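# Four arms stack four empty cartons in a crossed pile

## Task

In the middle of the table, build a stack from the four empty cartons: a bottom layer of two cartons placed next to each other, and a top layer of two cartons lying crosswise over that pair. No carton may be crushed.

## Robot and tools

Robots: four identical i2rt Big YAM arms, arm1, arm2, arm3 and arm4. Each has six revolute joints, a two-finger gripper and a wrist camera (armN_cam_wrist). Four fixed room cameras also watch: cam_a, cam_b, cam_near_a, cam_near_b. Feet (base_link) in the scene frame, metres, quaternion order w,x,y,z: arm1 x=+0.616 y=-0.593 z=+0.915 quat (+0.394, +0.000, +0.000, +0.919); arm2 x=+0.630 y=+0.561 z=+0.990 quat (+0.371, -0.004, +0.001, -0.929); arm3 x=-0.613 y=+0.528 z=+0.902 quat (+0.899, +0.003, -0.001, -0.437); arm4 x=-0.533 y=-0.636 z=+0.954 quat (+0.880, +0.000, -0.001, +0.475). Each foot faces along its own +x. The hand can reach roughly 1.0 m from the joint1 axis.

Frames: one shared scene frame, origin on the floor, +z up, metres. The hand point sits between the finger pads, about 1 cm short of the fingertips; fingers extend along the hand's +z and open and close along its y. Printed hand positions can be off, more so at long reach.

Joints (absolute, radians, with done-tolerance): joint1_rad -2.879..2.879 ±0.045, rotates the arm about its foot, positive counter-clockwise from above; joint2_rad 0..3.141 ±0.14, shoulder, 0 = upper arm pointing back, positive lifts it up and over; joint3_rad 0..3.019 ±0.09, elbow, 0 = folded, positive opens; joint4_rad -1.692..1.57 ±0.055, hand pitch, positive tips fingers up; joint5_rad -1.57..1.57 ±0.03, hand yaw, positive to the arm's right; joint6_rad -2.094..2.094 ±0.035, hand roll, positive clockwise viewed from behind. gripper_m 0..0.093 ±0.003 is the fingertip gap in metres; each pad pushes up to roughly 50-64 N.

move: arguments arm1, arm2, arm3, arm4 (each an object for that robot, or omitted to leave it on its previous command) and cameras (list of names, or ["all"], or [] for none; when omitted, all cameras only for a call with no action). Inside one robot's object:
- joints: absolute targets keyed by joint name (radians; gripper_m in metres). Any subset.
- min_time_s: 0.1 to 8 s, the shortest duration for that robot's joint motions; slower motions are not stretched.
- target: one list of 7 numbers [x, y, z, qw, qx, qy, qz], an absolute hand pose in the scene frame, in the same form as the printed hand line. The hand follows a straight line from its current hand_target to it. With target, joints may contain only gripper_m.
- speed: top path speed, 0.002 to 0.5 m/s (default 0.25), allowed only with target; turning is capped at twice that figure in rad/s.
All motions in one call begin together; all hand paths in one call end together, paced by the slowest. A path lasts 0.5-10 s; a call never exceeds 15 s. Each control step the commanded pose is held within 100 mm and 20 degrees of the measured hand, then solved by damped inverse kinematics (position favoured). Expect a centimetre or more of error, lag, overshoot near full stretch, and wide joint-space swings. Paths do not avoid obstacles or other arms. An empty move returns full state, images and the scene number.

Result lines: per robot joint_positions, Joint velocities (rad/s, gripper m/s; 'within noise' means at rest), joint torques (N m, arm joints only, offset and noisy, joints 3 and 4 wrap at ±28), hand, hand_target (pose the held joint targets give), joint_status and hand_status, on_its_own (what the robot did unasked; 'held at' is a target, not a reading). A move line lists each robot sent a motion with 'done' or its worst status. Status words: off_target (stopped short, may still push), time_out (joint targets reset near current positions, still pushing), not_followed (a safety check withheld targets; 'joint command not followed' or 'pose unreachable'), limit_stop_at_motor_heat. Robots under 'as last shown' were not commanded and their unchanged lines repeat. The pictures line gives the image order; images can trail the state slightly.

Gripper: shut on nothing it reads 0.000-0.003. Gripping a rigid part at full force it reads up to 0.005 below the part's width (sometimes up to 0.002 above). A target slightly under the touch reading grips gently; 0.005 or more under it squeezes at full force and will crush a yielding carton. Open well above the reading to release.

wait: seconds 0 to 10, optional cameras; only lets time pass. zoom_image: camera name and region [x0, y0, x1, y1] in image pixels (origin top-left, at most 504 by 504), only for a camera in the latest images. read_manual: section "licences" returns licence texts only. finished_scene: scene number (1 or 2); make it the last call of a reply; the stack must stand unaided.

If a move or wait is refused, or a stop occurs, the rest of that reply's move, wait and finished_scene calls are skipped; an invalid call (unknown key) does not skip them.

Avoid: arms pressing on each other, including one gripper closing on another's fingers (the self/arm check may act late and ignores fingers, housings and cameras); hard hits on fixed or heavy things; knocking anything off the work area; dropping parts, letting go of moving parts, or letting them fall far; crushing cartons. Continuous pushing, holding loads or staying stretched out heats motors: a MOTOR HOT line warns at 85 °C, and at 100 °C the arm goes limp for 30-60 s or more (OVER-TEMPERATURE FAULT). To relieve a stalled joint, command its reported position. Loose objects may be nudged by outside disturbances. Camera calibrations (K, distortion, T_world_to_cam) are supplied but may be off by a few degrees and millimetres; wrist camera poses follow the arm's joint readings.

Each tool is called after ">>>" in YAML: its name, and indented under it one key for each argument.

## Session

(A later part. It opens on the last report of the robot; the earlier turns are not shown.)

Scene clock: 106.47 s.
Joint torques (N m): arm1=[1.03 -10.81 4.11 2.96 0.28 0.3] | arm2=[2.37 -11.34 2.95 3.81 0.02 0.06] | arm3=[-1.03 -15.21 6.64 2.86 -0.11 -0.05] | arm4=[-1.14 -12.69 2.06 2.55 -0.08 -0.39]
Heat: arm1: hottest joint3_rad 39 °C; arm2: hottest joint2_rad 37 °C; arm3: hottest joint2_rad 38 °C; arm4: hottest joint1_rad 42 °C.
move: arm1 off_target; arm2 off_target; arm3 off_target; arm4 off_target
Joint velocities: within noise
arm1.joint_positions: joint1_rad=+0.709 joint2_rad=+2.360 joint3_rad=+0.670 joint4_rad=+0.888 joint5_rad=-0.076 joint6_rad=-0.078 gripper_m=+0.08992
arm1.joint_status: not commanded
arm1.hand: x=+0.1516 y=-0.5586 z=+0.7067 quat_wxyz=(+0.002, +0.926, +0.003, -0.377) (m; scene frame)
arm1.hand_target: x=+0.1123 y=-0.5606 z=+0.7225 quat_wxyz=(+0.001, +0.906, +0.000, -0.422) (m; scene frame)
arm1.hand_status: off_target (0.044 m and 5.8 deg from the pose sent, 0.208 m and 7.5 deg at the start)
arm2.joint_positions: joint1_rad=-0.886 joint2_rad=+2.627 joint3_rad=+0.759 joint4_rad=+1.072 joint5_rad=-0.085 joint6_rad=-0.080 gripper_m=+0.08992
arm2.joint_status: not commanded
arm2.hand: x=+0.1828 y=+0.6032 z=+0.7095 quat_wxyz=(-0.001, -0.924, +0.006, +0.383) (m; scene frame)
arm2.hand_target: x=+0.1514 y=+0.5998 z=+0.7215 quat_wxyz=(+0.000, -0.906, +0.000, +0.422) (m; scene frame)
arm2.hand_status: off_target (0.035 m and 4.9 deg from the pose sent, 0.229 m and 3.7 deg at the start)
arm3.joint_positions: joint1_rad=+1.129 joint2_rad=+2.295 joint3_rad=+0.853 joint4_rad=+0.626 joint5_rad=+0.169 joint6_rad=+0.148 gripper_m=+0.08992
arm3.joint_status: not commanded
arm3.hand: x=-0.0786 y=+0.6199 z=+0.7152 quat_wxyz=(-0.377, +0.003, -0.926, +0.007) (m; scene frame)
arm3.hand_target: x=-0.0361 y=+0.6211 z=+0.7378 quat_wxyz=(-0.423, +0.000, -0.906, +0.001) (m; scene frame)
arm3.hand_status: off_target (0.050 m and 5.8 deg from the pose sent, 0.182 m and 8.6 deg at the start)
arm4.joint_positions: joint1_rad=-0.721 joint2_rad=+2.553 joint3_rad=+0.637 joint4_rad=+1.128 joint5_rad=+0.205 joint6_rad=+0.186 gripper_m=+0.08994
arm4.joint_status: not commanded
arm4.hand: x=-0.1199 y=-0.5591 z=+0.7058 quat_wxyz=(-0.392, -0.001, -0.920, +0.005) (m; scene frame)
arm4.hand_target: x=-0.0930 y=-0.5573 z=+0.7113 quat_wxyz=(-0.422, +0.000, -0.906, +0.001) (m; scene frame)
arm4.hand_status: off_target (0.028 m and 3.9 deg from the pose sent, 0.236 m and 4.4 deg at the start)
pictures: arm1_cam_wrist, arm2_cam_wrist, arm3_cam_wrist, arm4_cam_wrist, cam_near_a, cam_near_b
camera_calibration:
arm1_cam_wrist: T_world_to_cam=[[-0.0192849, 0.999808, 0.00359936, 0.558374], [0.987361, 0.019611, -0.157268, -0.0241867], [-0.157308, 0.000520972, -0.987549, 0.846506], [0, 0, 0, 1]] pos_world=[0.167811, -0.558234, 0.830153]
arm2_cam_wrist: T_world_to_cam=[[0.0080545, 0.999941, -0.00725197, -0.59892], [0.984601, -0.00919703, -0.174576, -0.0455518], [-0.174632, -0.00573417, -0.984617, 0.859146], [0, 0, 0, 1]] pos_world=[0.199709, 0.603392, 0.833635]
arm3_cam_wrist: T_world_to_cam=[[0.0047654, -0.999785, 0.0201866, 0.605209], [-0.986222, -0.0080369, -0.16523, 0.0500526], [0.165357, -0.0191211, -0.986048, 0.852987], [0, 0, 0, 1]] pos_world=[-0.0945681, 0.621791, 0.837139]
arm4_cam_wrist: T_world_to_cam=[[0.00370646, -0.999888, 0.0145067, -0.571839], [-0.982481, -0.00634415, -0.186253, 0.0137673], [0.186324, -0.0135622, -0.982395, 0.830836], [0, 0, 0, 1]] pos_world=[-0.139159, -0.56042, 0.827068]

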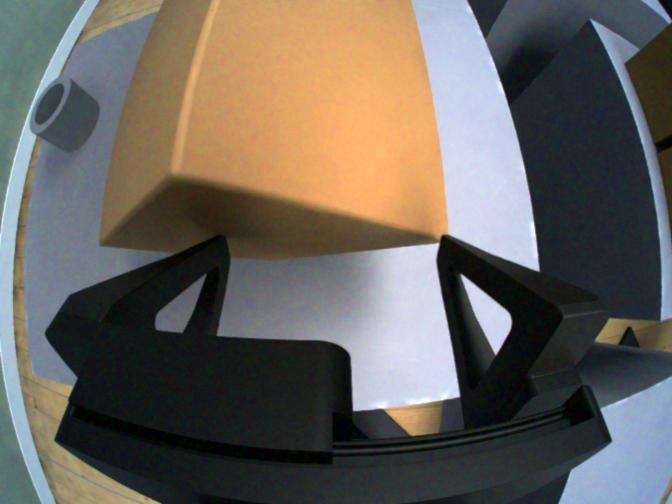

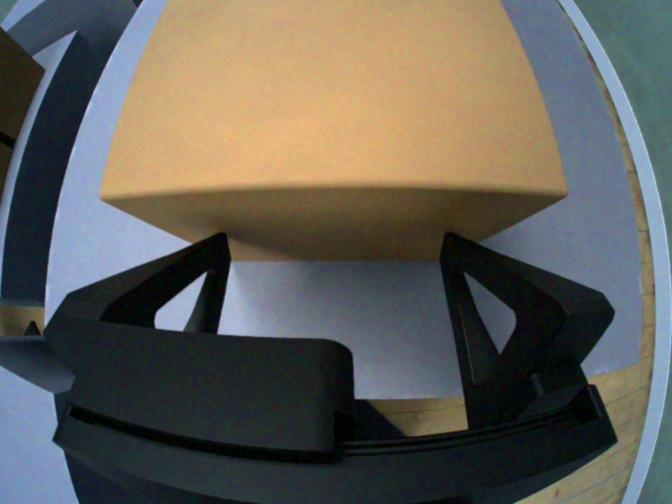

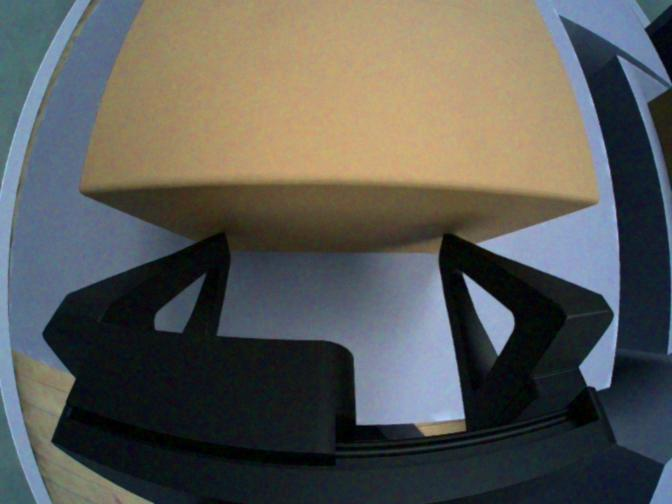

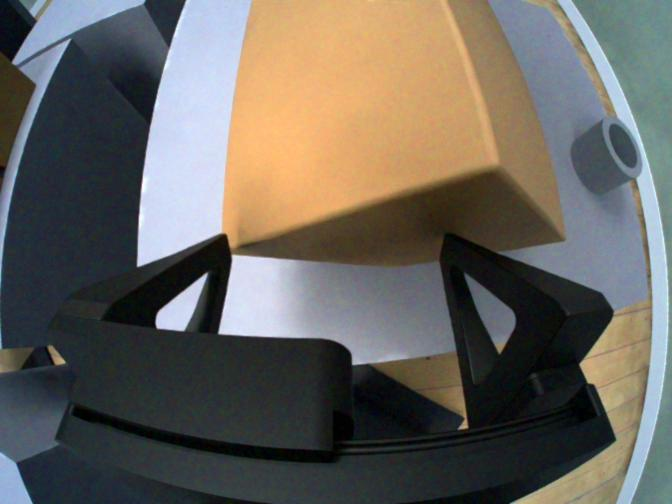

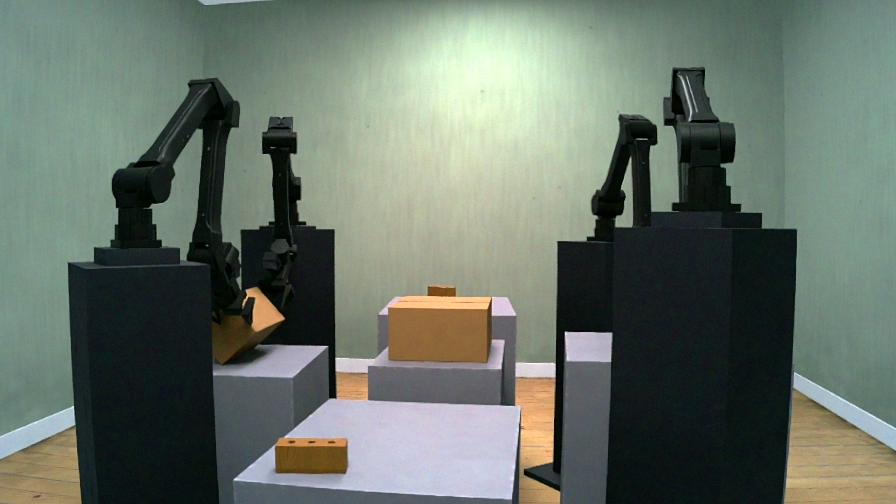

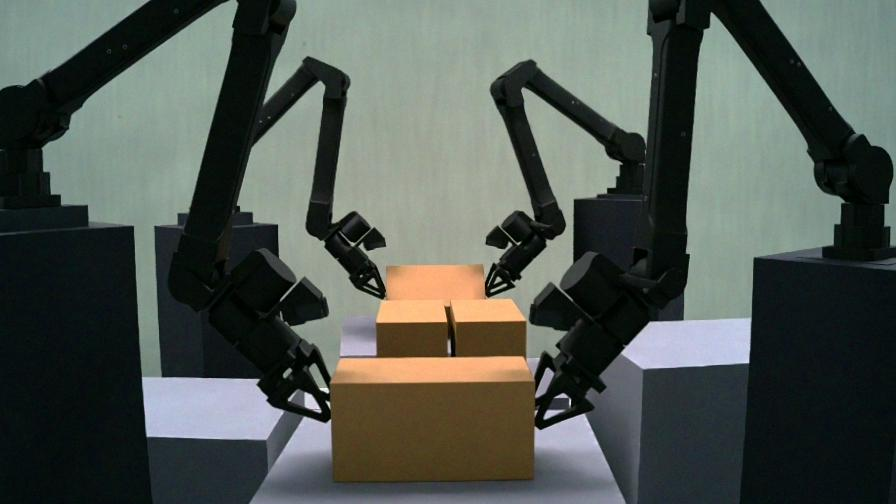

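>>> move:
  arm1: {"target":[0.112,-0.57,0.655,0,0.9063,0,-0.4226],"speed":0.06}
  arm2: {"target":[0.23,0.606,0.78,0,0.9063,0,-0.4226],"speed":0.12,"joints":{"gripper_m":0.0}}
  arm3: {"target":[-0.12,0.626,0.78,0.4226,0,0.9063,0],"speed":0.12,"joints":{"gripper_m":0.0}}
  arm4: {"target":[-0.092,-0.567,0.65,0.4226,0,0.9063,0],"speed":0.06}
  cameras: ["arm1_cam_wrist","arm2_cam_wrist","arm3_cam_wrist","arm4_cam_wrist","cam_near_b","cam_near_a"]

Scene clock: 109.90 s.
Joint torques (N m): arm1=[1.14 -12.16 2.48 2.88 0.19 0.28] | arm2=[-0.21 -10.81 -3.74 2.95 -0.19 -0.12] | arm3=[1.32 -14.56 1.61 2.06 0.38 0.23] | arm4=[-1.03 -13.74 0.87 2.77 0.21 -0.3]
Heat: arm1: hottest joint3_rad 39 °C; arm2: hottest joint2_rad 37 °C; arm3: hottest joint2_rad 38 °C; arm4: hottest joint1_rad 42 °C.
move: arm1 off_target; arm2 off_target; arm3 off_target; arm4 off_target
Joint velocities: within noise
arm1.joint_positions: joint1_rad=+0.735 joint2_rad=+2.580 joint3_rad=+0.785 joint4_rad=+0.999 joint5_rad=-0.053 joint6_rad=-0.059 gripper_m=+0.08992
arm1.joint_status: not commanded
arm1.hand: x=+0.1495 y=-0.5667 z=+0.6401 quat_wxyz=(+0.000, +0.926, +0.002, -0.378) (m; scene frame)
arm1.hand_target: x=+0.1138 y=-0.5704 z=+0.6567 quat_wxyz=(+0.001, +0.907, +0.000, -0.422) (m; scene frame)
arm1.hand_status: off_target (0.041 m and 5.5 deg from the pose sent, 0.066 m and 5.8 deg at the start)
arm2.joint_positions: joint1_rad=-0.913 joint2_rad=+2.540 joint3_rad=+0.546 joint4_rad=+1.256 joint5_rad=-0.120 joint6_rad=-0.099 gripper_m=+0.00037
arm2.joint_status: all done
arm2.hand: x=+0.2316 y=+0.6020 z=+0.7676 quat_wxyz=(-0.004, -0.912, +0.001, +0.411) (m; scene frame)
arm2.hand_target: x=+0.2300 y=+0.6059 z=+0.7796 quat_wxyz=(+0.000, -0.906, +0.000, +0.423) (m; scene frame)
arm2.hand_status: off_target (0.013 m and 1.6 deg from the pose sent, 0.085 m and 4.9 deg at the start)
arm3.joint_positions: joint1_rad=+1.158 joint2_rad=+2.140 joint3_rad=+0.658 joint4_rad=+0.733 joint5_rad=+0.202 joint6_rad=+0.164 gripper_m=+0.00059
arm3.joint_status: all done
arm3.hand: x=-0.1236 y=+0.6187 z=+0.7695 quat_wxyz=(-0.409, +0.000, -0.912, +0.006) (m; scene frame)
arm3.hand_target: x=-0.1200 y=+0.6260 z=+0.7798 quat_wxyz=(-0.423, +0.000, -0.906, +0.000) (m; scene frame)
arm3.hand_status: off_target (0.013 m and 1.8 deg from the pose sent, 0.077 m and 5.8 deg at the start)
arm4.joint_positions: joint1_rad=-0.754 joint2_rad=+2.753 joint3_rad=+0.764 joint4_rad=+1.199 joint5_rad=+0.172 joint6_rad=+0.156 gripper_m=+0.08996
arm4.joint_status: not commanded
arm4.hand: x=-0.1207 y=-0.5676 z=+0.6419 quat_wxyz=(-0.388, +0.004, -0.922, +0.003) (m; scene frame)
arm4.hand_target: x=-0.0929 y=-0.5674 z=+0.6512 quat_wxyz=(-0.422, +0.000, -0.906, +0.001) (m; scene frame)
arm4.hand_status: off_target (0.030 m and 4.4 deg from the pose sent, 0.063 m and 3.9 deg at the start)
pictures: arm1_cam_wrist, arm2_cam_wrist, arm3_cam_wrist, arm4_cam_wrist, cam_near_a, cam_near_b
camera_calibration:
arm1_cam_wrist: T_world_to_cam=[[-0.0159157, 0.999844, 0.00770556, 0.563607], [0.986824, 0.0169485, -0.160905, -0.0315496], [-0.16101, 0.00504312, -0.98694, 0.783195], [0, 0, 0, 1]] pos_world=[0.166207, -0.566934, 0.763547]
arm2_cam_wrist: T_world_to_cam=[[-0.00317375, 0.999953, -0.00920596, -0.593656], [0.972509, 0.000942808, -0.232864, -0.0419689], [-0.232845, -0.00969193, -0.972466, 0.931407], [0, 0, 0, 1]] pos_world=[0.255804, 0.602694, 0.890523]
arm3_cam_wrist: T_world_to_cam=[[-0.00202845, -0.999892, 0.0145846, 0.606666], [-0.972168, -0.00144504, -0.234279, 0.065339], [0.234275, -0.014654, -0.97206, 0.908884], [0, 0, 0, 1]] pos_world=[-0.148177, 0.620014, 0.88995]
arm4_cam_wrist: T_world_to_cam=[[0.0151549, -0.999785, 0.0141264, -0.577676], [-0.983858, -0.01743, -0.178102, -0.010692], [0.17831, -0.0111993, -0.983911, 0.769392], [0, 0, 0, 1]] pos_world=[-0.138955, -0.569122, 0.76327]

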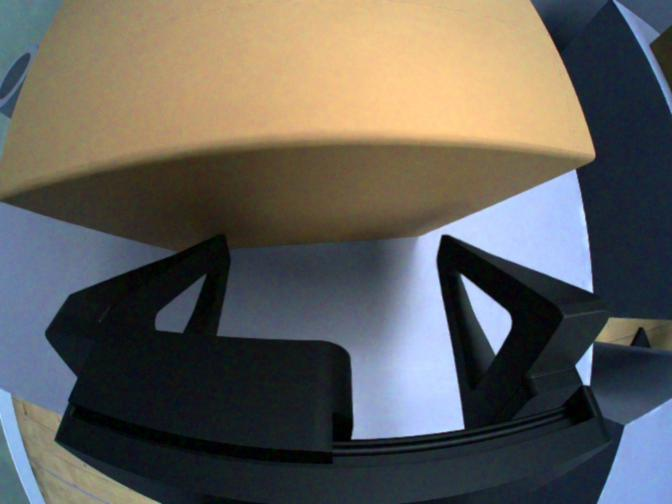

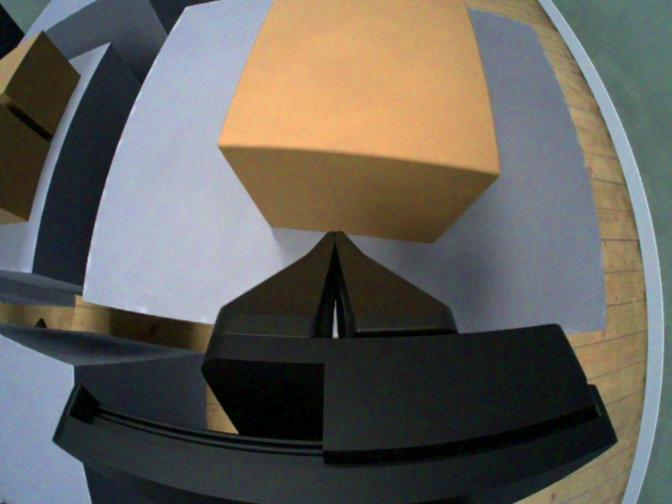

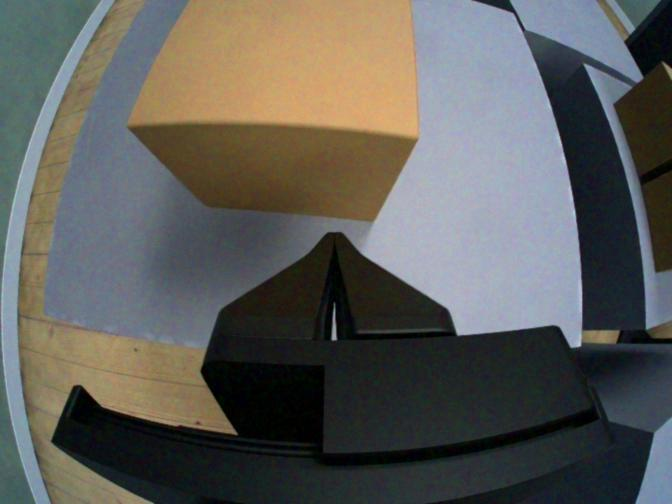

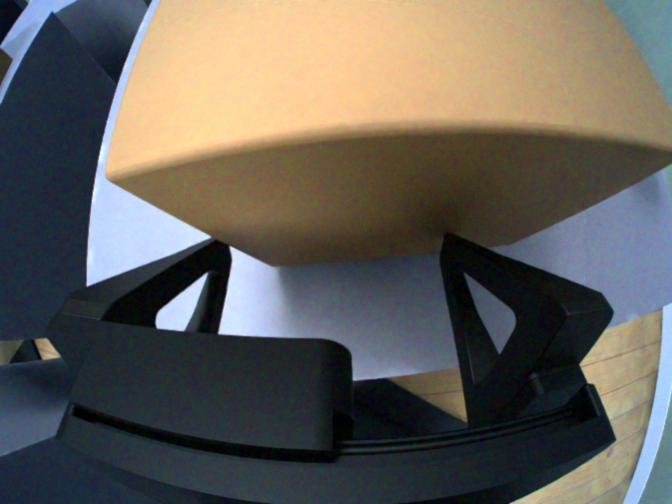

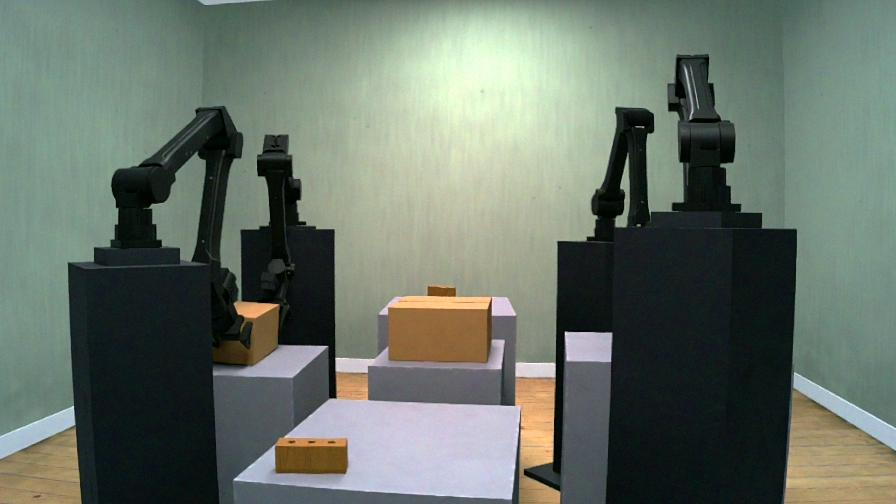

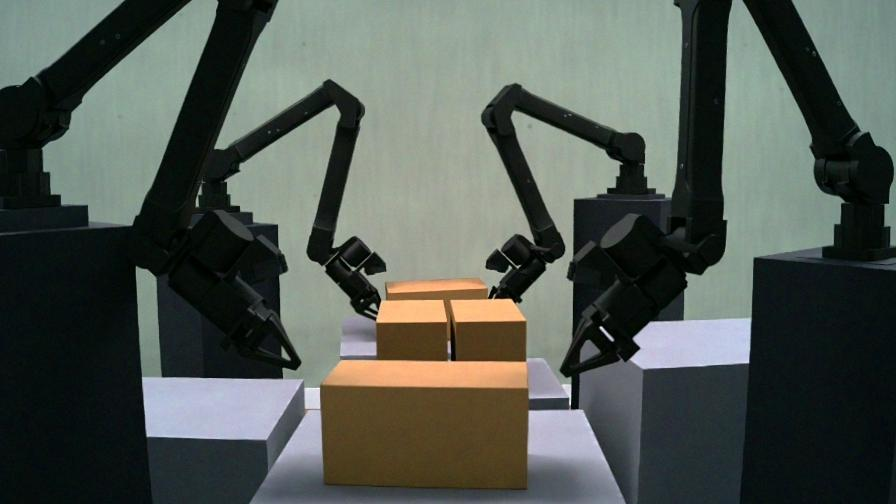

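>>> move:
  arm1: {"target":[0.195,-0.590,0.755,0,0.9063,0,-0.4226],"speed":0.12,"joints":{"gripper_m":0.0}}
  arm2: {"target":[0.151,0.618,0.785,0,0.9063,0,-0.4226],"speed":0.12}
  arm3: {"target":[-0.025,0.662,0.785,0.4226,0,0.9063,0],"speed":0.12}
  arm4: {"target":[-0.168,-0.606,0.745,0.4226,0,0.9063,0],"speed":0.12,"joints":{"gripper_m":0.0}}
  cameras: ["arm1_cam_wrist","arm2_cam_wrist","arm3_cam_wrist","arm4_cam_wrist","cam_near_b"]

Scene clock: 113.73 s.
Joint torques (N m): arm1=[1.2 -11.22 -1.68 2.03 0.15 0.16] | arm2=[0.44 -11.63 0.42 1.5 -0.13 -0.05] | arm3=[1.38 -14.56 5.64 1.1 0.35 0.22] | arm4=[-1.08 -12.34 -8.42 2 0.08 -0.25]
Heat: arm1: hottest joint1_rad 38 °C; arm2: hottest joint2_rad 37 °C; arm3: hottest joint2_rad 38 °C; arm4: hottest joint1_rad 42 °C.
move: arm1 off_target; arm2 off_target; arm3 off_target; arm4 off_target
Joint velocities: within noise
arm1.joint_positions: joint1_rad=+0.786 joint2_rad=+2.315 joint3_rad=+0.490 joint4_rad=+1.100 joint5_rad=-0.010 joint6_rad=-0.013 gripper_m=+0.00035
arm1.joint_status: all done
arm1.hand: x=+0.1979 y=-0.5840 z=+0.7439 quat_wxyz=(-0.003, +0.912, -0.003, -0.411) (m; scene frame)
arm1.hand_target: x=+0.1952 y=-0.5900 z=+0.7546 quat_wxyz=(+0.000, +0.906, +0.000, -0.422) (m; scene frame)
arm1.hand_status: off_target (0.013 m and 1.6 deg from the pose sent, 0.126 m and 5.5 deg at the start)
arm2.joint_positions: joint1_rad=-0.913 joint2_rad=+2.440 joint3_rad=+0.692 joint4_rad=+1.021 joint5_rad=-0.120 joint6_rad=-0.099 gripper_m=+0.00037
arm2.joint_status: not commanded
arm2.hand: x=+0.1585 y=+0.6134 z=+0.7769 quat_wxyz=(-0.003, -0.909, +0.001, +0.416) (m; scene frame)
arm2.hand_target: x=+0.1511 y=+0.6180 z=+0.7850 quat_wxyz=(+0.000, -0.906, +0.000, +0.423) (m; scene frame)
arm2.hand_status: off_target (0.012 m and 0.9 deg from the pose sent, 0.084 m and 1.6 deg at the start)
arm3.joint_positions: joint1_rad=+1.179 joint2_rad=+2.160 joint3_rad=+0.911 joint4_rad=+0.524 joint5_rad=+0.218 joint6_rad=+0.178 gripper_m=+0.00059
arm3.joint_status: not commanded
arm3.hand: x=-0.0324 y=+0.6522 z=+0.7877 quat_wxyz=(-0.421, -0.002, -0.907, +0.003) (m; scene frame)
arm3.hand_target: x=-0.0253 y=+0.6620 z=+0.7853 quat_wxyz=(-0.423, +0.000, -0.906, +0.000) (m; scene frame)
arm3.hand_status: off_target (0.013 m and 0.5 deg from the pose sent, 0.109 m and 1.8 deg at the start)
arm4.joint_positions: joint1_rad=-0.839 joint2_rad=+2.576 joint3_rad=+0.519 joint4_rad=+1.404 joint5_rad=+0.106 joint6_rad=+0.095 gripper_m=+0.00019
arm4.joint_status: all done
arm4.hand: x=-0.1382 y=-0.5951 z=+0.7423 quat_wxyz=(-0.445, +0.001, -0.895, -0.008) (m; scene frame)
arm4.hand_target: x=-0.1669 y=-0.6052 z=+0.7447 quat_wxyz=(-0.422, +0.000, -0.906, +0.000) (m; scene frame)
arm4.hand_status: off_target (0.032 m and 3.0 deg from the pose sent, 0.120 m and 4.4 deg at the start)
pictures: arm1_cam_wrist, arm2_cam_wrist, arm3_cam_wrist, arm4_cam_wrist, cam_near_b
camera_calibration:
arm1_cam_wrist: T_world_to_cam=[[-0.00322144, 0.999959, 0.00840678, 0.57787], [0.973204, 0.00506793, -0.229886, -0.0152499], [-0.229919, 0.00744095, -0.973181, 0.898189], [0, 0, 0, 1]] pos_world=[0.223214, -0.584453, 0.865737]
arm2_cam_wrist: T_world_to_cam=[[-0.00327878, 0.999967, -0.00742299, -0.606493], [0.969819, 0.00136998, -0.243821, 0.0399354], [-0.243803, -0.00799839, -0.969792, 0.922141], [0, 0, 0, 1]] pos_world=[0.184102, 0.613794, 0.89952]
arm3_cam_wrist: T_world_to_cam=[[-0.00240406, -0.99996, 0.00865609, 0.644803], [-0.965593, 0.0000702483, -0.260059, 0.177831], [0.260048, -0.00898346, -0.965554, 0.897779], [0, 0, 0, 1]] pos_world=[-0.0602038, 0.65283, 0.907519]
arm4_cam_wrist: T_world_to_cam=[[0.0182613, -0.999811, -0.00671144, -0.59044], [-0.953615, -0.0153995, -0.300636, 0.0857572], [0.300476, 0.0118901, -0.953715, 0.87918], [0, 0, 0, 1]] pos_world=[-0.171611, -0.599461, 0.860307]

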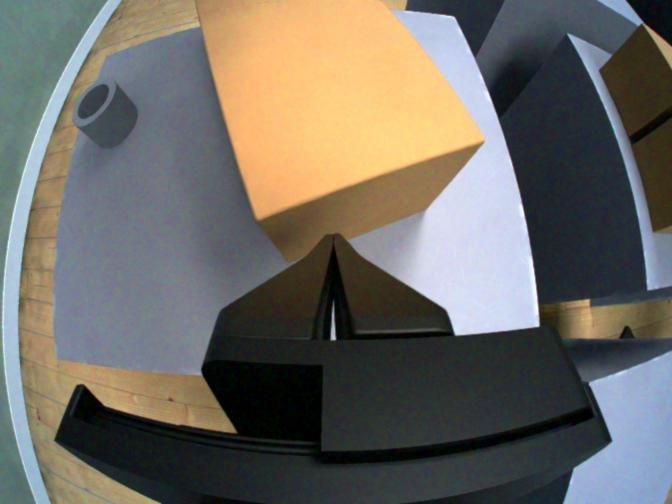

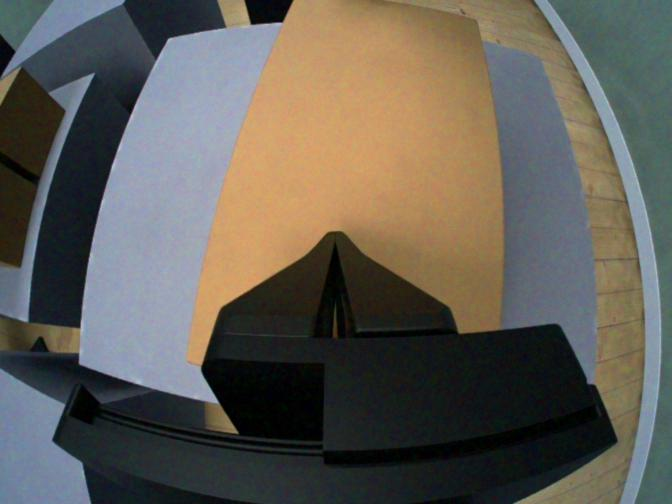

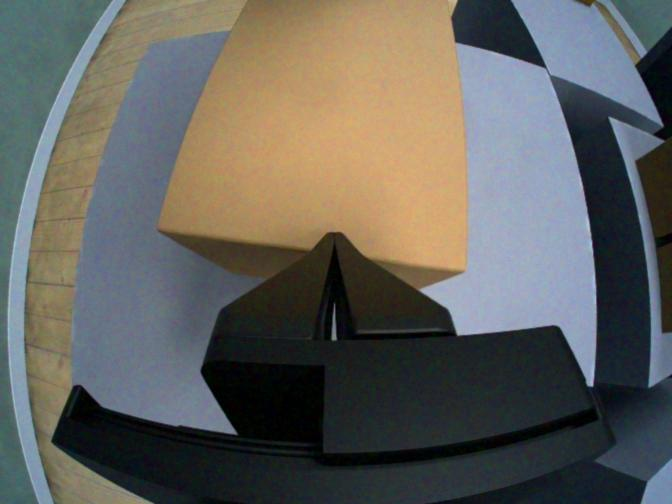

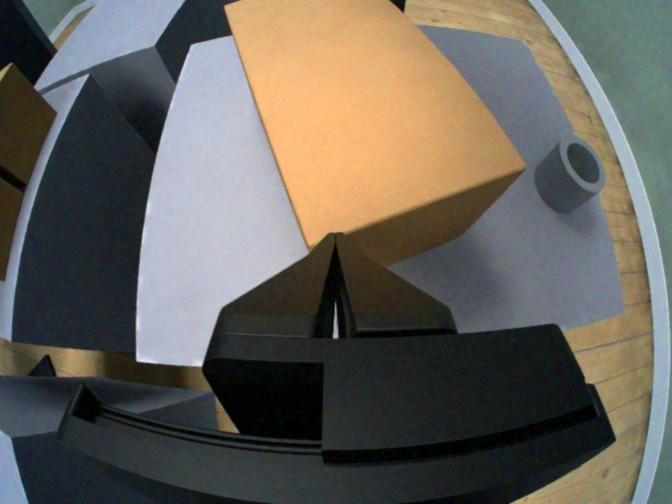

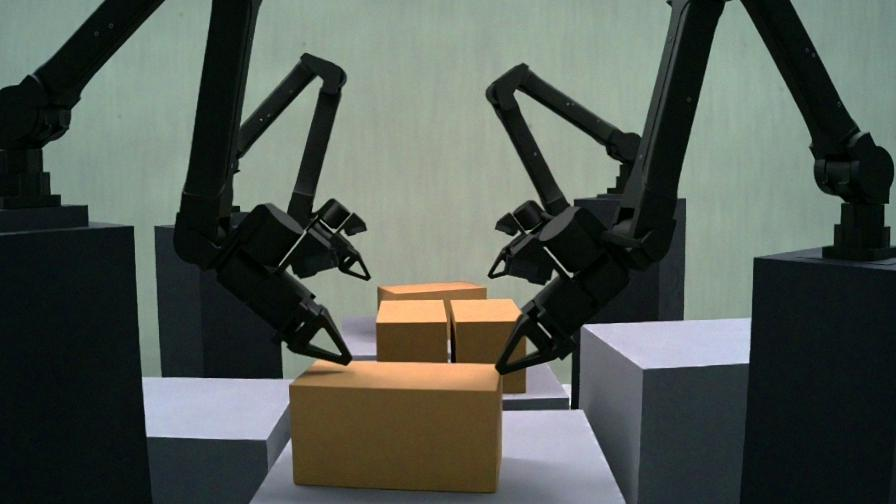

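>>> move:
  arm1: {"target":[0.235,-0.590,0.74,0,0.9063,0,-0.4226],"speed":0.12}
  arm2: {"target":[0.24,0.618,0.82,0,0.9063,0,-0.4226],"speed":0.12}
  arm3: {"target":[-0.10,0.657,0.76,0.4226,0,0.9063,0],"speed":0.12}
  arm4: {"target":[-0.20,-0.606,0.77,0.4226,0,0.9063,0],"speed":0.12}
  cameras: ["arm1_cam_wrist","arm2_cam_wrist","arm3_cam_wrist","arm4_cam_wrist","cam_near_b"]

Scene clock: 118.13 s.
Joint torques (N m): arm1=[0.97 -7.71 -2.93 2.18 0.11 0.14] | arm2=[-0.21 -10.81 -2.85 3 -0.22 -0.08] | arm3=[1.44 -13.57 2.13 2.15 0.4 0.2] | arm4=[0.03 -11.11 -14.26 2.17 0.24 -0.16]
Heat: arm1: hottest joint1_rad 38 °C; arm2: hottest joint2_rad 37 °C; arm3: hottest joint2_rad 38 °C; arm4: hottest joint1_rad 42 °C.
move: arm1 off_target; arm2 off_target; arm3 done; arm4 off_target
Joint velocities: within noise
arm1.joint_positions: joint1_rad=+0.786 joint2_rad=+2.394 joint3_rad=+0.431 joint4_rad=+1.280 joint5_rad=-0.010 joint6_rad=-0.013 gripper_m=+0.00035
arm1.joint_status: not commanded
arm1.hand: x=+0.2238 y=-0.5846 z=+0.7437 quat_wxyz=(-0.003, +0.903, -0.003, -0.430) (m; scene frame)
arm1.hand_target: x=+0.2349 y=-0.5898 z=+0.7402 quat_wxyz=(+0.000, +0.906, +0.000, -0.422) (m; scene frame)
arm1.hand_status: off_target (0.013 m and 1.0 deg from the pose sent, 0.038 m and 1.6 deg at the start)
arm2.joint_positions: joint1_rad=-0.964 joint2_rad=+2.392 joint3_rad=+0.454 joint4_rad=+1.192 joint5_rad=-0.158 joint6_rad=-0.133 gripper_m=+0.00037
arm2.joint_status: not commanded
arm2.hand: x=+0.2421 y=+0.6139 z=+0.8085 quat_wxyz=(-0.005, -0.912, +0.002, +0.410) (m; scene frame)
arm2.hand_target: x=+0.2400 y=+0.6180 z=+0.8197 quat_wxyz=(+0.000, -0.906, +0.000, +0.423) (m; scene frame)
arm2.hand_status: off_target (0.012 m and 1.7 deg from the pose sent, 0.092 m and 0.9 deg at the start)
arm3.joint_positions: joint1_rad=+1.219 joint2_rad=+2.189 joint3_rad=+0.751 joint4_rad=+0.703 joint5_rad=+0.248 joint6_rad=+0.206 gripper_m=+0.00059
arm3.joint_status: not commanded
arm3.hand: x=-0.0979 y=+0.6507 z=+0.7622 quat_wxyz=(-0.420, -0.002, -0.908, +0.004) (m; scene frame)
arm3.hand_target: x=-0.1000 y=+0.6569 z=+0.7600 quat_wxyz=(-0.422, +0.000, -0.906, +0.000) (m; scene frame)
arm3.hand_status: done (0.007 m and 0.6 deg from the pose sent, 0.073 m and 0.5 deg at the start)
arm4.joint_positions: joint1_rad=-0.839 joint2_rad=+2.528 joint3_rad=+0.489 joint4_rad=+1.470 joint5_rad=+0.115 joint6_rad=+0.095 gripper_m=+0.00019
arm4.joint_status: not commanded
arm4.hand: x=-0.1279 y=-0.5951 z=+0.7731 quat_wxyz=(-0.482, -0.003, -0.876, -0.010) (m; scene frame)
arm4.hand_target: x=-0.1938 y=-0.6055 z=+0.7708 quat_wxyz=(-0.423, +0.000, -0.906, +0.000) (m; scene frame)
arm4.hand_status: off_target (0.073 m and 7.8 deg from the pose sent, 0.069 m and 3.0 deg at the start)
pictures: arm1_cam_wrist, arm2_cam_wrist, arm3_cam_wrist, arm4_cam_wrist, cam_near_b
camera_calibration:
arm1_cam_wrist: T_world_to_cam=[[-0.00256384, 0.999954, 0.0092786, 0.577756], [0.962823, 0.00497479, -0.270087, -0.008243], [-0.270121, 0.00824119, -0.962791, 0.905661], [0, 0, 0, 1]] pos_world=[0.254056, -0.585152, 0.864376]
arm2_cam_wrist: T_world_to_cam=[[-0.00297209, 0.999933, -0.0111995, -0.60353], [0.973123, 0.000313155, -0.230285, -0.0445551], [-0.230266, -0.0115829, -0.973059, 0.974704], [0, 0, 0, 1]] pos_world=[0.266005, 0.614794, 0.931425]
arm3_cam_wrist: T_world_to_cam=[[-0.00219761, -0.999955, 0.00922157, 0.64299], [-0.966607, -0.000238918, -0.256262, 0.105247], [0.256252, -0.0094768, -0.966564, 0.890766], [0, 0, 0, 1]] pos_world=[-0.125115, 0.651428, 0.882024]
arm4_cam_wrist: T_world_to_cam=[[0.0122956, -0.999841, -0.0129457, -0.586349], [-0.925368, -0.00647234, -0.379014, 0.174406], [0.37887, 0.0166397, -0.9253, 0.896352], [0, 0, 0, 1]] pos_world=[-0.171002, -0.600042, 0.887906]

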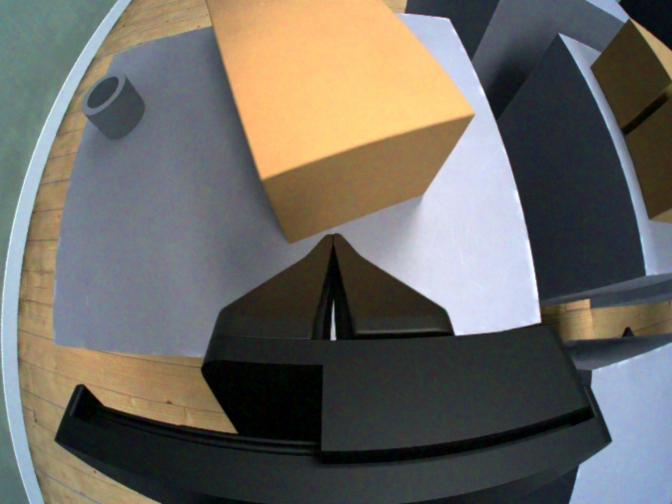

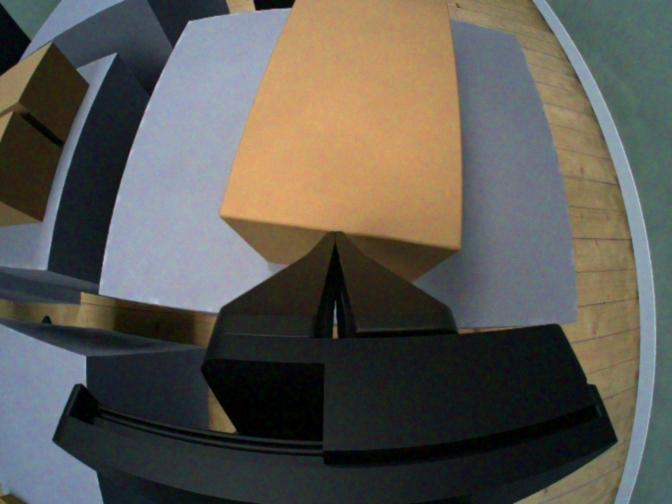

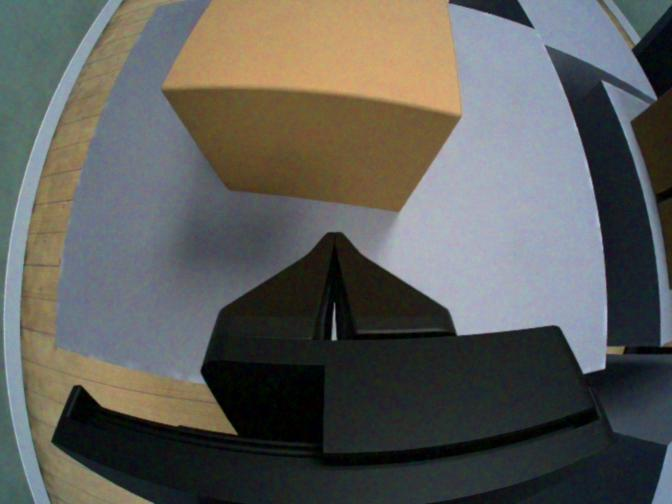

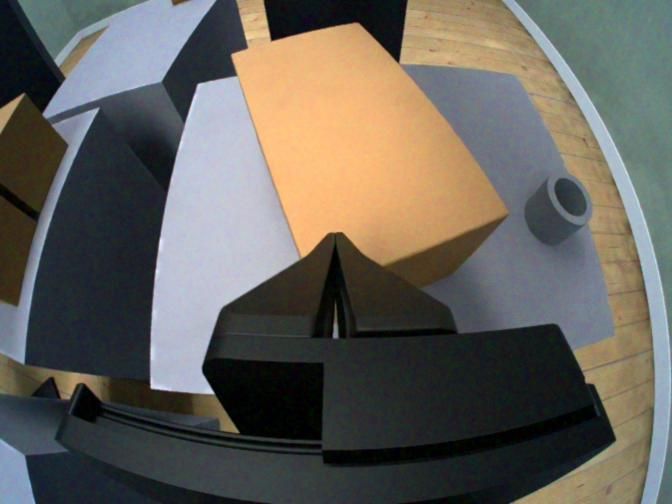

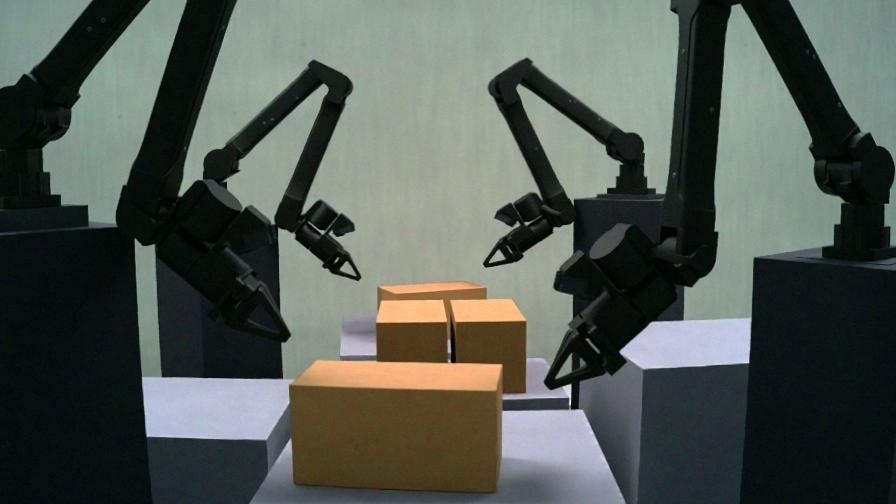

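>>> move:
  arm1: {"target":[0.215,-0.613,0.70,0,0.9397,0,-0.342],"speed":0.12,"joints":{"gripper_m":0.09}}
  arm2: {"target":[0.272,0.636,0.80,0,0.9537,0,-0.3007],"speed":0.12,"joints":{"gripper_m":0.09}}
  arm3: {"target":[-0.08,0.655,0.74,0.342,0,0.9397,0],"speed":0.12,"joints":{"gripper_m":0.09}}
  arm4: {"target":[-0.165,-0.613,0.79,0.2588,0,0.9659,0],"speed":0.12,"joints":{"gripper_m":0.09}}
  cameras: ["arm1_cam_wrist","arm2_cam_wrist","arm3_cam_wrist","arm4_cam_wrist"]

>>> move:
  arm2: {"target":[0.265,0.636,0.735,0,0.9537,0,-0.3007],"speed":0.12}
  arm4: {"target":[-0.15,-0.613,0.70,0.3007,0,0.9537,0],"speed":0.12}
  cameras: ["arm1_cam_wrist","arm2_cam_wrist","arm3_cam_wrist","arm4_cam_wrist"]

Scene clock: 123.47 s.
Joint torques (N m): arm1=[1.14 -10.93 -0.72 0.98 0.17 0.16] | arm2=[-0.15 -10.05 -1.16 1.17 0.05 -0.11] | arm3=[-0.73 -14.51 4.36 0.98 0.07 0.21] | arm4=[-1.03 -11.99 1.51 0.69 0.06 -0.26]
Heat: arm1: hottest joint1_rad 38 °C; arm2: hottest joint2_rad 37 °C; arm3: hottest joint2_rad 37 °C; arm4: hottest joint1_rad 42 °C.
move: arm1 off_target; arm2 done; arm3 off_target; arm4 done
Joint velocities: within noise
arm1.joint_positions: joint1_rad=+0.866 joint2_rad=+2.394 joint3_rad=+0.534 joint4_rad=+0.971 joint5_rad=+0.042 joint6_rad=+0.047 gripper_m=+0.08992
arm1.joint_status: all done
arm1.hand: x=+0.2228 y=-0.6070 z=+0.6947 quat_wxyz=(-0.002, +0.942, -0.003, -0.335) (m; scene frame)
arm1.hand_target: x=+0.2150 y=-0.6130 z=+0.7000 quat_wxyz=(+0.000, +0.940, +0.000, -0.342) (m; scene frame)
arm1.hand_status: off_target (0.011 m and 1.0 deg from the pose sent, 0.053 m and 10.9 deg at the start)
arm2.joint_positions: joint1_rad=-1.029 joint2_rad=+2.264 joint3_rad=+0.454 joint4_rad=+0.816 joint5_rad=-0.161 joint6_rad=-0.224 gripper_m=+0.08992
arm2.joint_status: all done
arm2.hand: x=+0.2741 y=+0.6306 z=+0.7942 quat_wxyz=(-0.006, -0.955, -0.001, +0.298) (m; scene frame)
arm2.hand_target: x=+0.2719 y=+0.6360 z=+0.7999 quat_wxyz=(+0.000, -0.954, +0.000, +0.301) (m; scene frame)
arm2.hand_status: done (0.008 m and 0.8 deg from the pose sent, 0.038 m and 13.4 deg at the start)
arm3.joint_positions: joint1_rad=+1.212 joint2_rad=+2.189 joint3_rad=+0.855 joint4_rad=+0.429 joint5_rad=+0.193 joint6_rad=+0.218 gripper_m=+0.08992
arm3.joint_status: all done
arm3.hand: x=-0.0900 y=+0.6589 z=+0.7398 quat_wxyz=(-0.339, +0.010, -0.941, +0.002) (m; scene frame)
arm3.hand_target: x=-0.0802 y=+0.6548 z=+0.7401 quat_wxyz=(-0.342, +0.000, -0.940, +0.000) (m; scene frame)
arm3.hand_status: off_target (0.011 m and 1.2 deg from the pose sent, 0.029 m and 9.6 deg at the start)
arm4.joint_positions: joint1_rad=-0.890 joint2_rad=+2.072 joint3_rad=+0.439 joint4_rad=+0.569 joint5_rad=+0.046 joint6_rad=+0.081 gripper_m=+0.08993
arm4.joint_status: all done
arm4.hand: x=-0.1734 y=-0.6085 z=+0.7862 quat_wxyz=(-0.252, +0.003, -0.968, -0.001) (m; scene frame)
arm4.hand_target: x=-0.1651 y=-0.6130 z=+0.7901 quat_wxyz=(-0.259, +0.000, -0.966, +0.000) (m; scene frame)
arm4.hand_status: done (0.010 m and 0.9 deg from the pose sent, 0.045 m and 27.7 deg at the start)
pictures: arm1_cam_wrist, arm2_cam_wrist, arm3_cam_wrist, arm4_cam_wrist
camera_calibration:
arm1_cam_wrist: T_world_to_cam=[[-0.00482801, 0.999968, 0.00638757, 0.603203], [0.997604, 0.00525721, -0.068976, -0.167685], [-0.0690074, 0.00603925, -0.997598, 0.836429], [0, 0, 0, 1]] pos_world=[0.227915, -0.607354, 0.819001]
arm2_cam_wrist: T_world_to_cam=[[-0.00671599, 0.999903, -0.012232, -0.618387], [0.999951, 0.00680398, 0.00716608, -0.279016], [0.00724861, -0.0121833, -0.9999, 0.925036], [0, 0, 0, 1]] pos_world=[0.268144, 0.631495, 0.919379]
arm3_cam_wrist: T_world_to_cam=[[0.0214608, -0.999688, 0.0128001, 0.650702], [-0.996126, -0.0224729, -0.0850133, -0.00764766], [0.0852744, -0.010926, -0.996298, 0.874776], [0, 0, 0, 1]] pos_world=[-0.0961787, 0.659885, 0.862559]
arm4_cam_wrist: T_world_to_cam=[[0.0180488, -0.999836, 0.00146849, -0.609409], [-0.994061, -0.0177869, 0.107361, -0.263993], [-0.107317, -0.0033975, -0.994219, 0.883702], [0, 0, 0, 1]] pos_world=[-0.15659, -0.611002, 0.907831]

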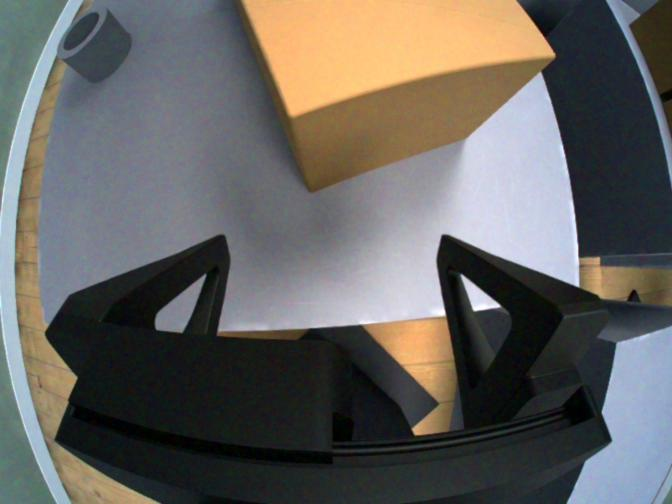

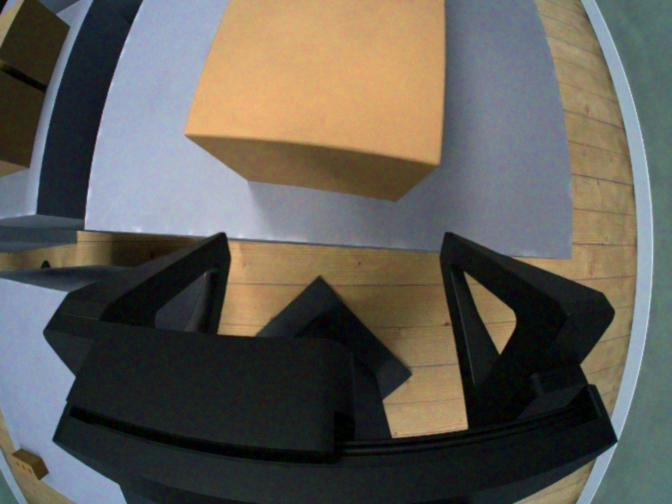

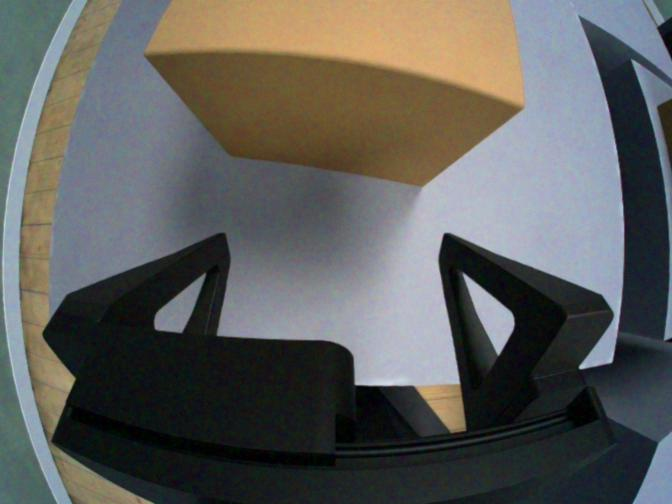

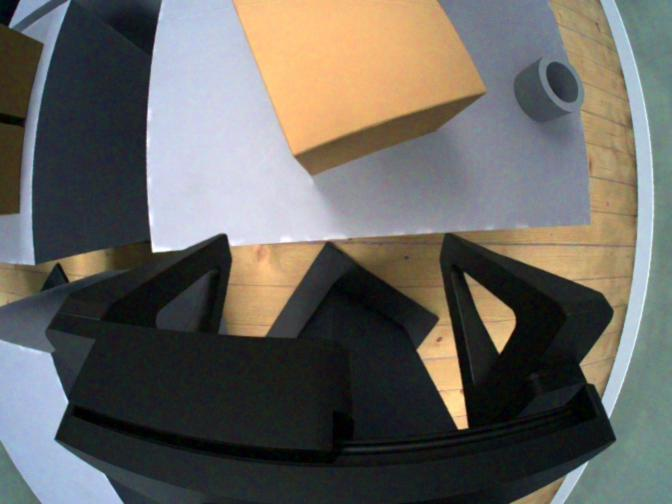

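Scene clock: 125.03 s.
Joint torques (N m): arm1=[1.14 -10.93 -0.7 0.96 0.18 0.16] | arm2=[0.26 -8.82 -1.02 2.3 0.06 -0.07] | arm3=[-0.73 -14.51 4.34 0.98 0.07 0.21] | arm4=[-1.03 -11.11 -0.85 1.72 0.2 -0.24]
Heat: arm1: hottest joint1_rad 38 °C; arm2: hottest joint2_rad 37 °C; arm3: hottest joint2_rad 37 °C; arm4: hottest joint1_rad 42 °C.
move: arm2 done; arm4 done
Joint velocities: within noise
arm1, arm3: as last shown
arm2.joint_positions: joint1_rad=-1.029 joint2_rad=+2.478 joint3_rad=+0.564 joint4_rad=+0.915 joint5_rad=-0.158 joint6_rad=-0.224 gripper_m=+0.08992
arm2.joint_status: not commanded
arm2.hand: x=+0.2674 y=+0.6328 z=+0.7368 quat_wxyz=(-0.005, -0.956, +0.000, +0.295) (m; scene frame)
arm2.hand_target: x=+0.2651 y=+0.6360 z=+0.7351 quat_wxyz=(+0.000, -0.954, +0.000, +0.301) (m; scene frame)
arm2.hand_status: done (0.004 m and 0.9 deg from the pose sent, 0.060 m and 0.8 deg at the start)
arm4.joint_positions: joint1_rad=-0.891 joint2_rad=+2.452 joint3_rad=+0.574 joint4_rad=+0.913 joint5_rad=+0.048 joint6_rad=+0.077 gripper_m=+0.08993
arm4.joint_status: not commanded
arm4.hand: x=-0.1504 y=-0.6064 z=+0.7053 quat_wxyz=(-0.300, +0.004, -0.954, -0.004) (m; scene frame)
arm4.hand_target: x=-0.1501 y=-0.6129 z=+0.7002 quat_wxyz=(-0.301, +0.000, -0.954, +0.000) (m; scene frame)
arm4.hand_status: done (0.008 m and 0.7 deg from the pose sent, 0.089 m and 5.8 deg at the start)
pictures: arm1_cam_wrist, arm2_cam_wrist, arm3_cam_wrist, arm4_cam_wrist
camera_calibration:
arm1_cam_wrist: T_world_to_cam=[[-0.00482801, 0.999968, 0.00638757, 0.603203], [0.997604, 0.00525721, -0.068976, -0.167685], [-0.0690074, 0.00603925, -0.997598, 0.836429], [0, 0, 0, 1]] pos_world=[0.227915, -0.607354, 0.819001]
arm2_cam_wrist: T_world_to_cam=[[-0.00497419, 0.999925, -0.0112239, -0.622577], [0.999901, 0.00512106, 0.0130955, -0.275249], [0.013152, -0.0111577, -0.999851, 0.865391], [0, 0, 0, 1]] pos_world=[0.260744, 0.633595, 0.861879]
arm3_cam_wrist: T_world_to_cam=[[0.0214608, -0.999688, 0.0128001, 0.650702], [-0.996126, -0.0224729, -0.0850133, -0.00764766], [0.0852744, -0.010926, -0.996298, 0.874776], [0, 0, 0, 1]] pos_world=[-0.0961787, 0.659885, 0.862559]
arm4_cam_wrist: T_world_to_cam=[[0.0206282, -0.999783, -0.00280615, -0.604229], [-0.999746, -0.0206527, 0.00900851, -0.165649], [-0.00906451, 0.00261961, -0.999955, 0.828172], [0, 0, 0, 1]] pos_world=[-0.145636, -0.609689, 0.827932]

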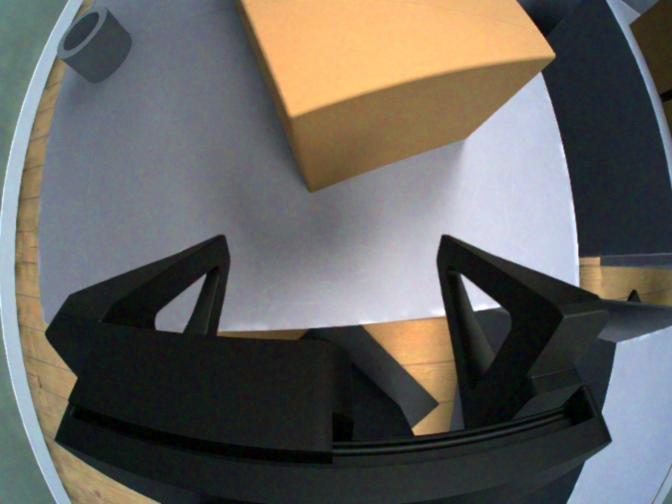

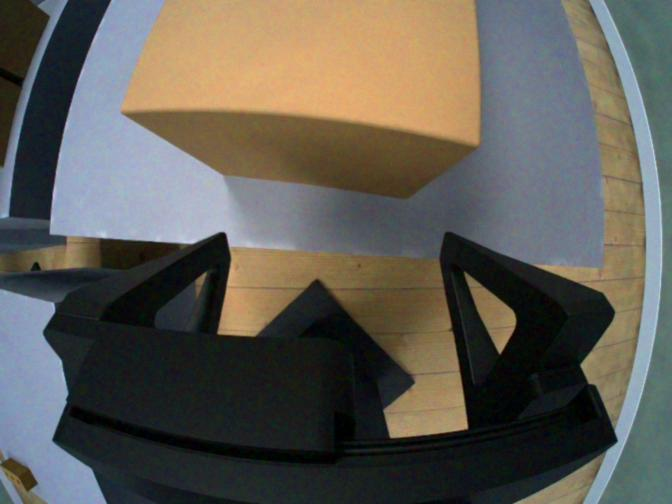

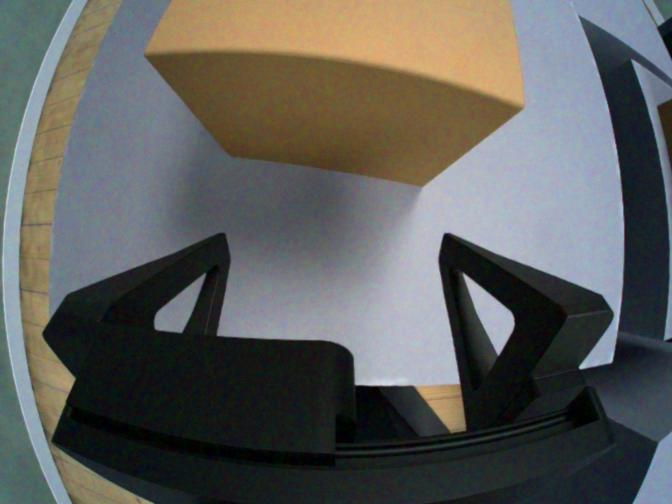

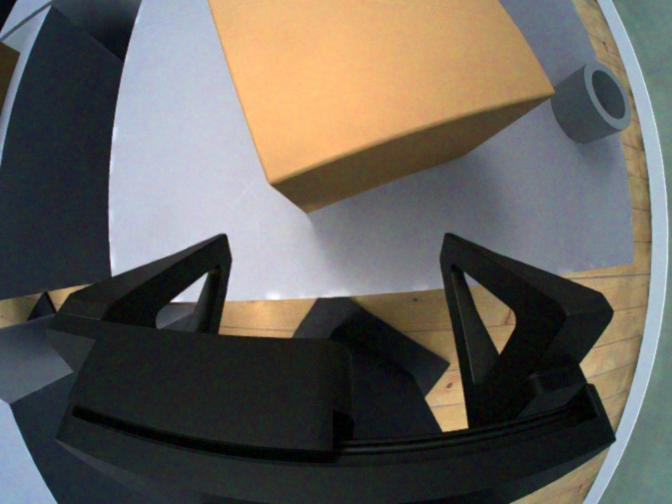

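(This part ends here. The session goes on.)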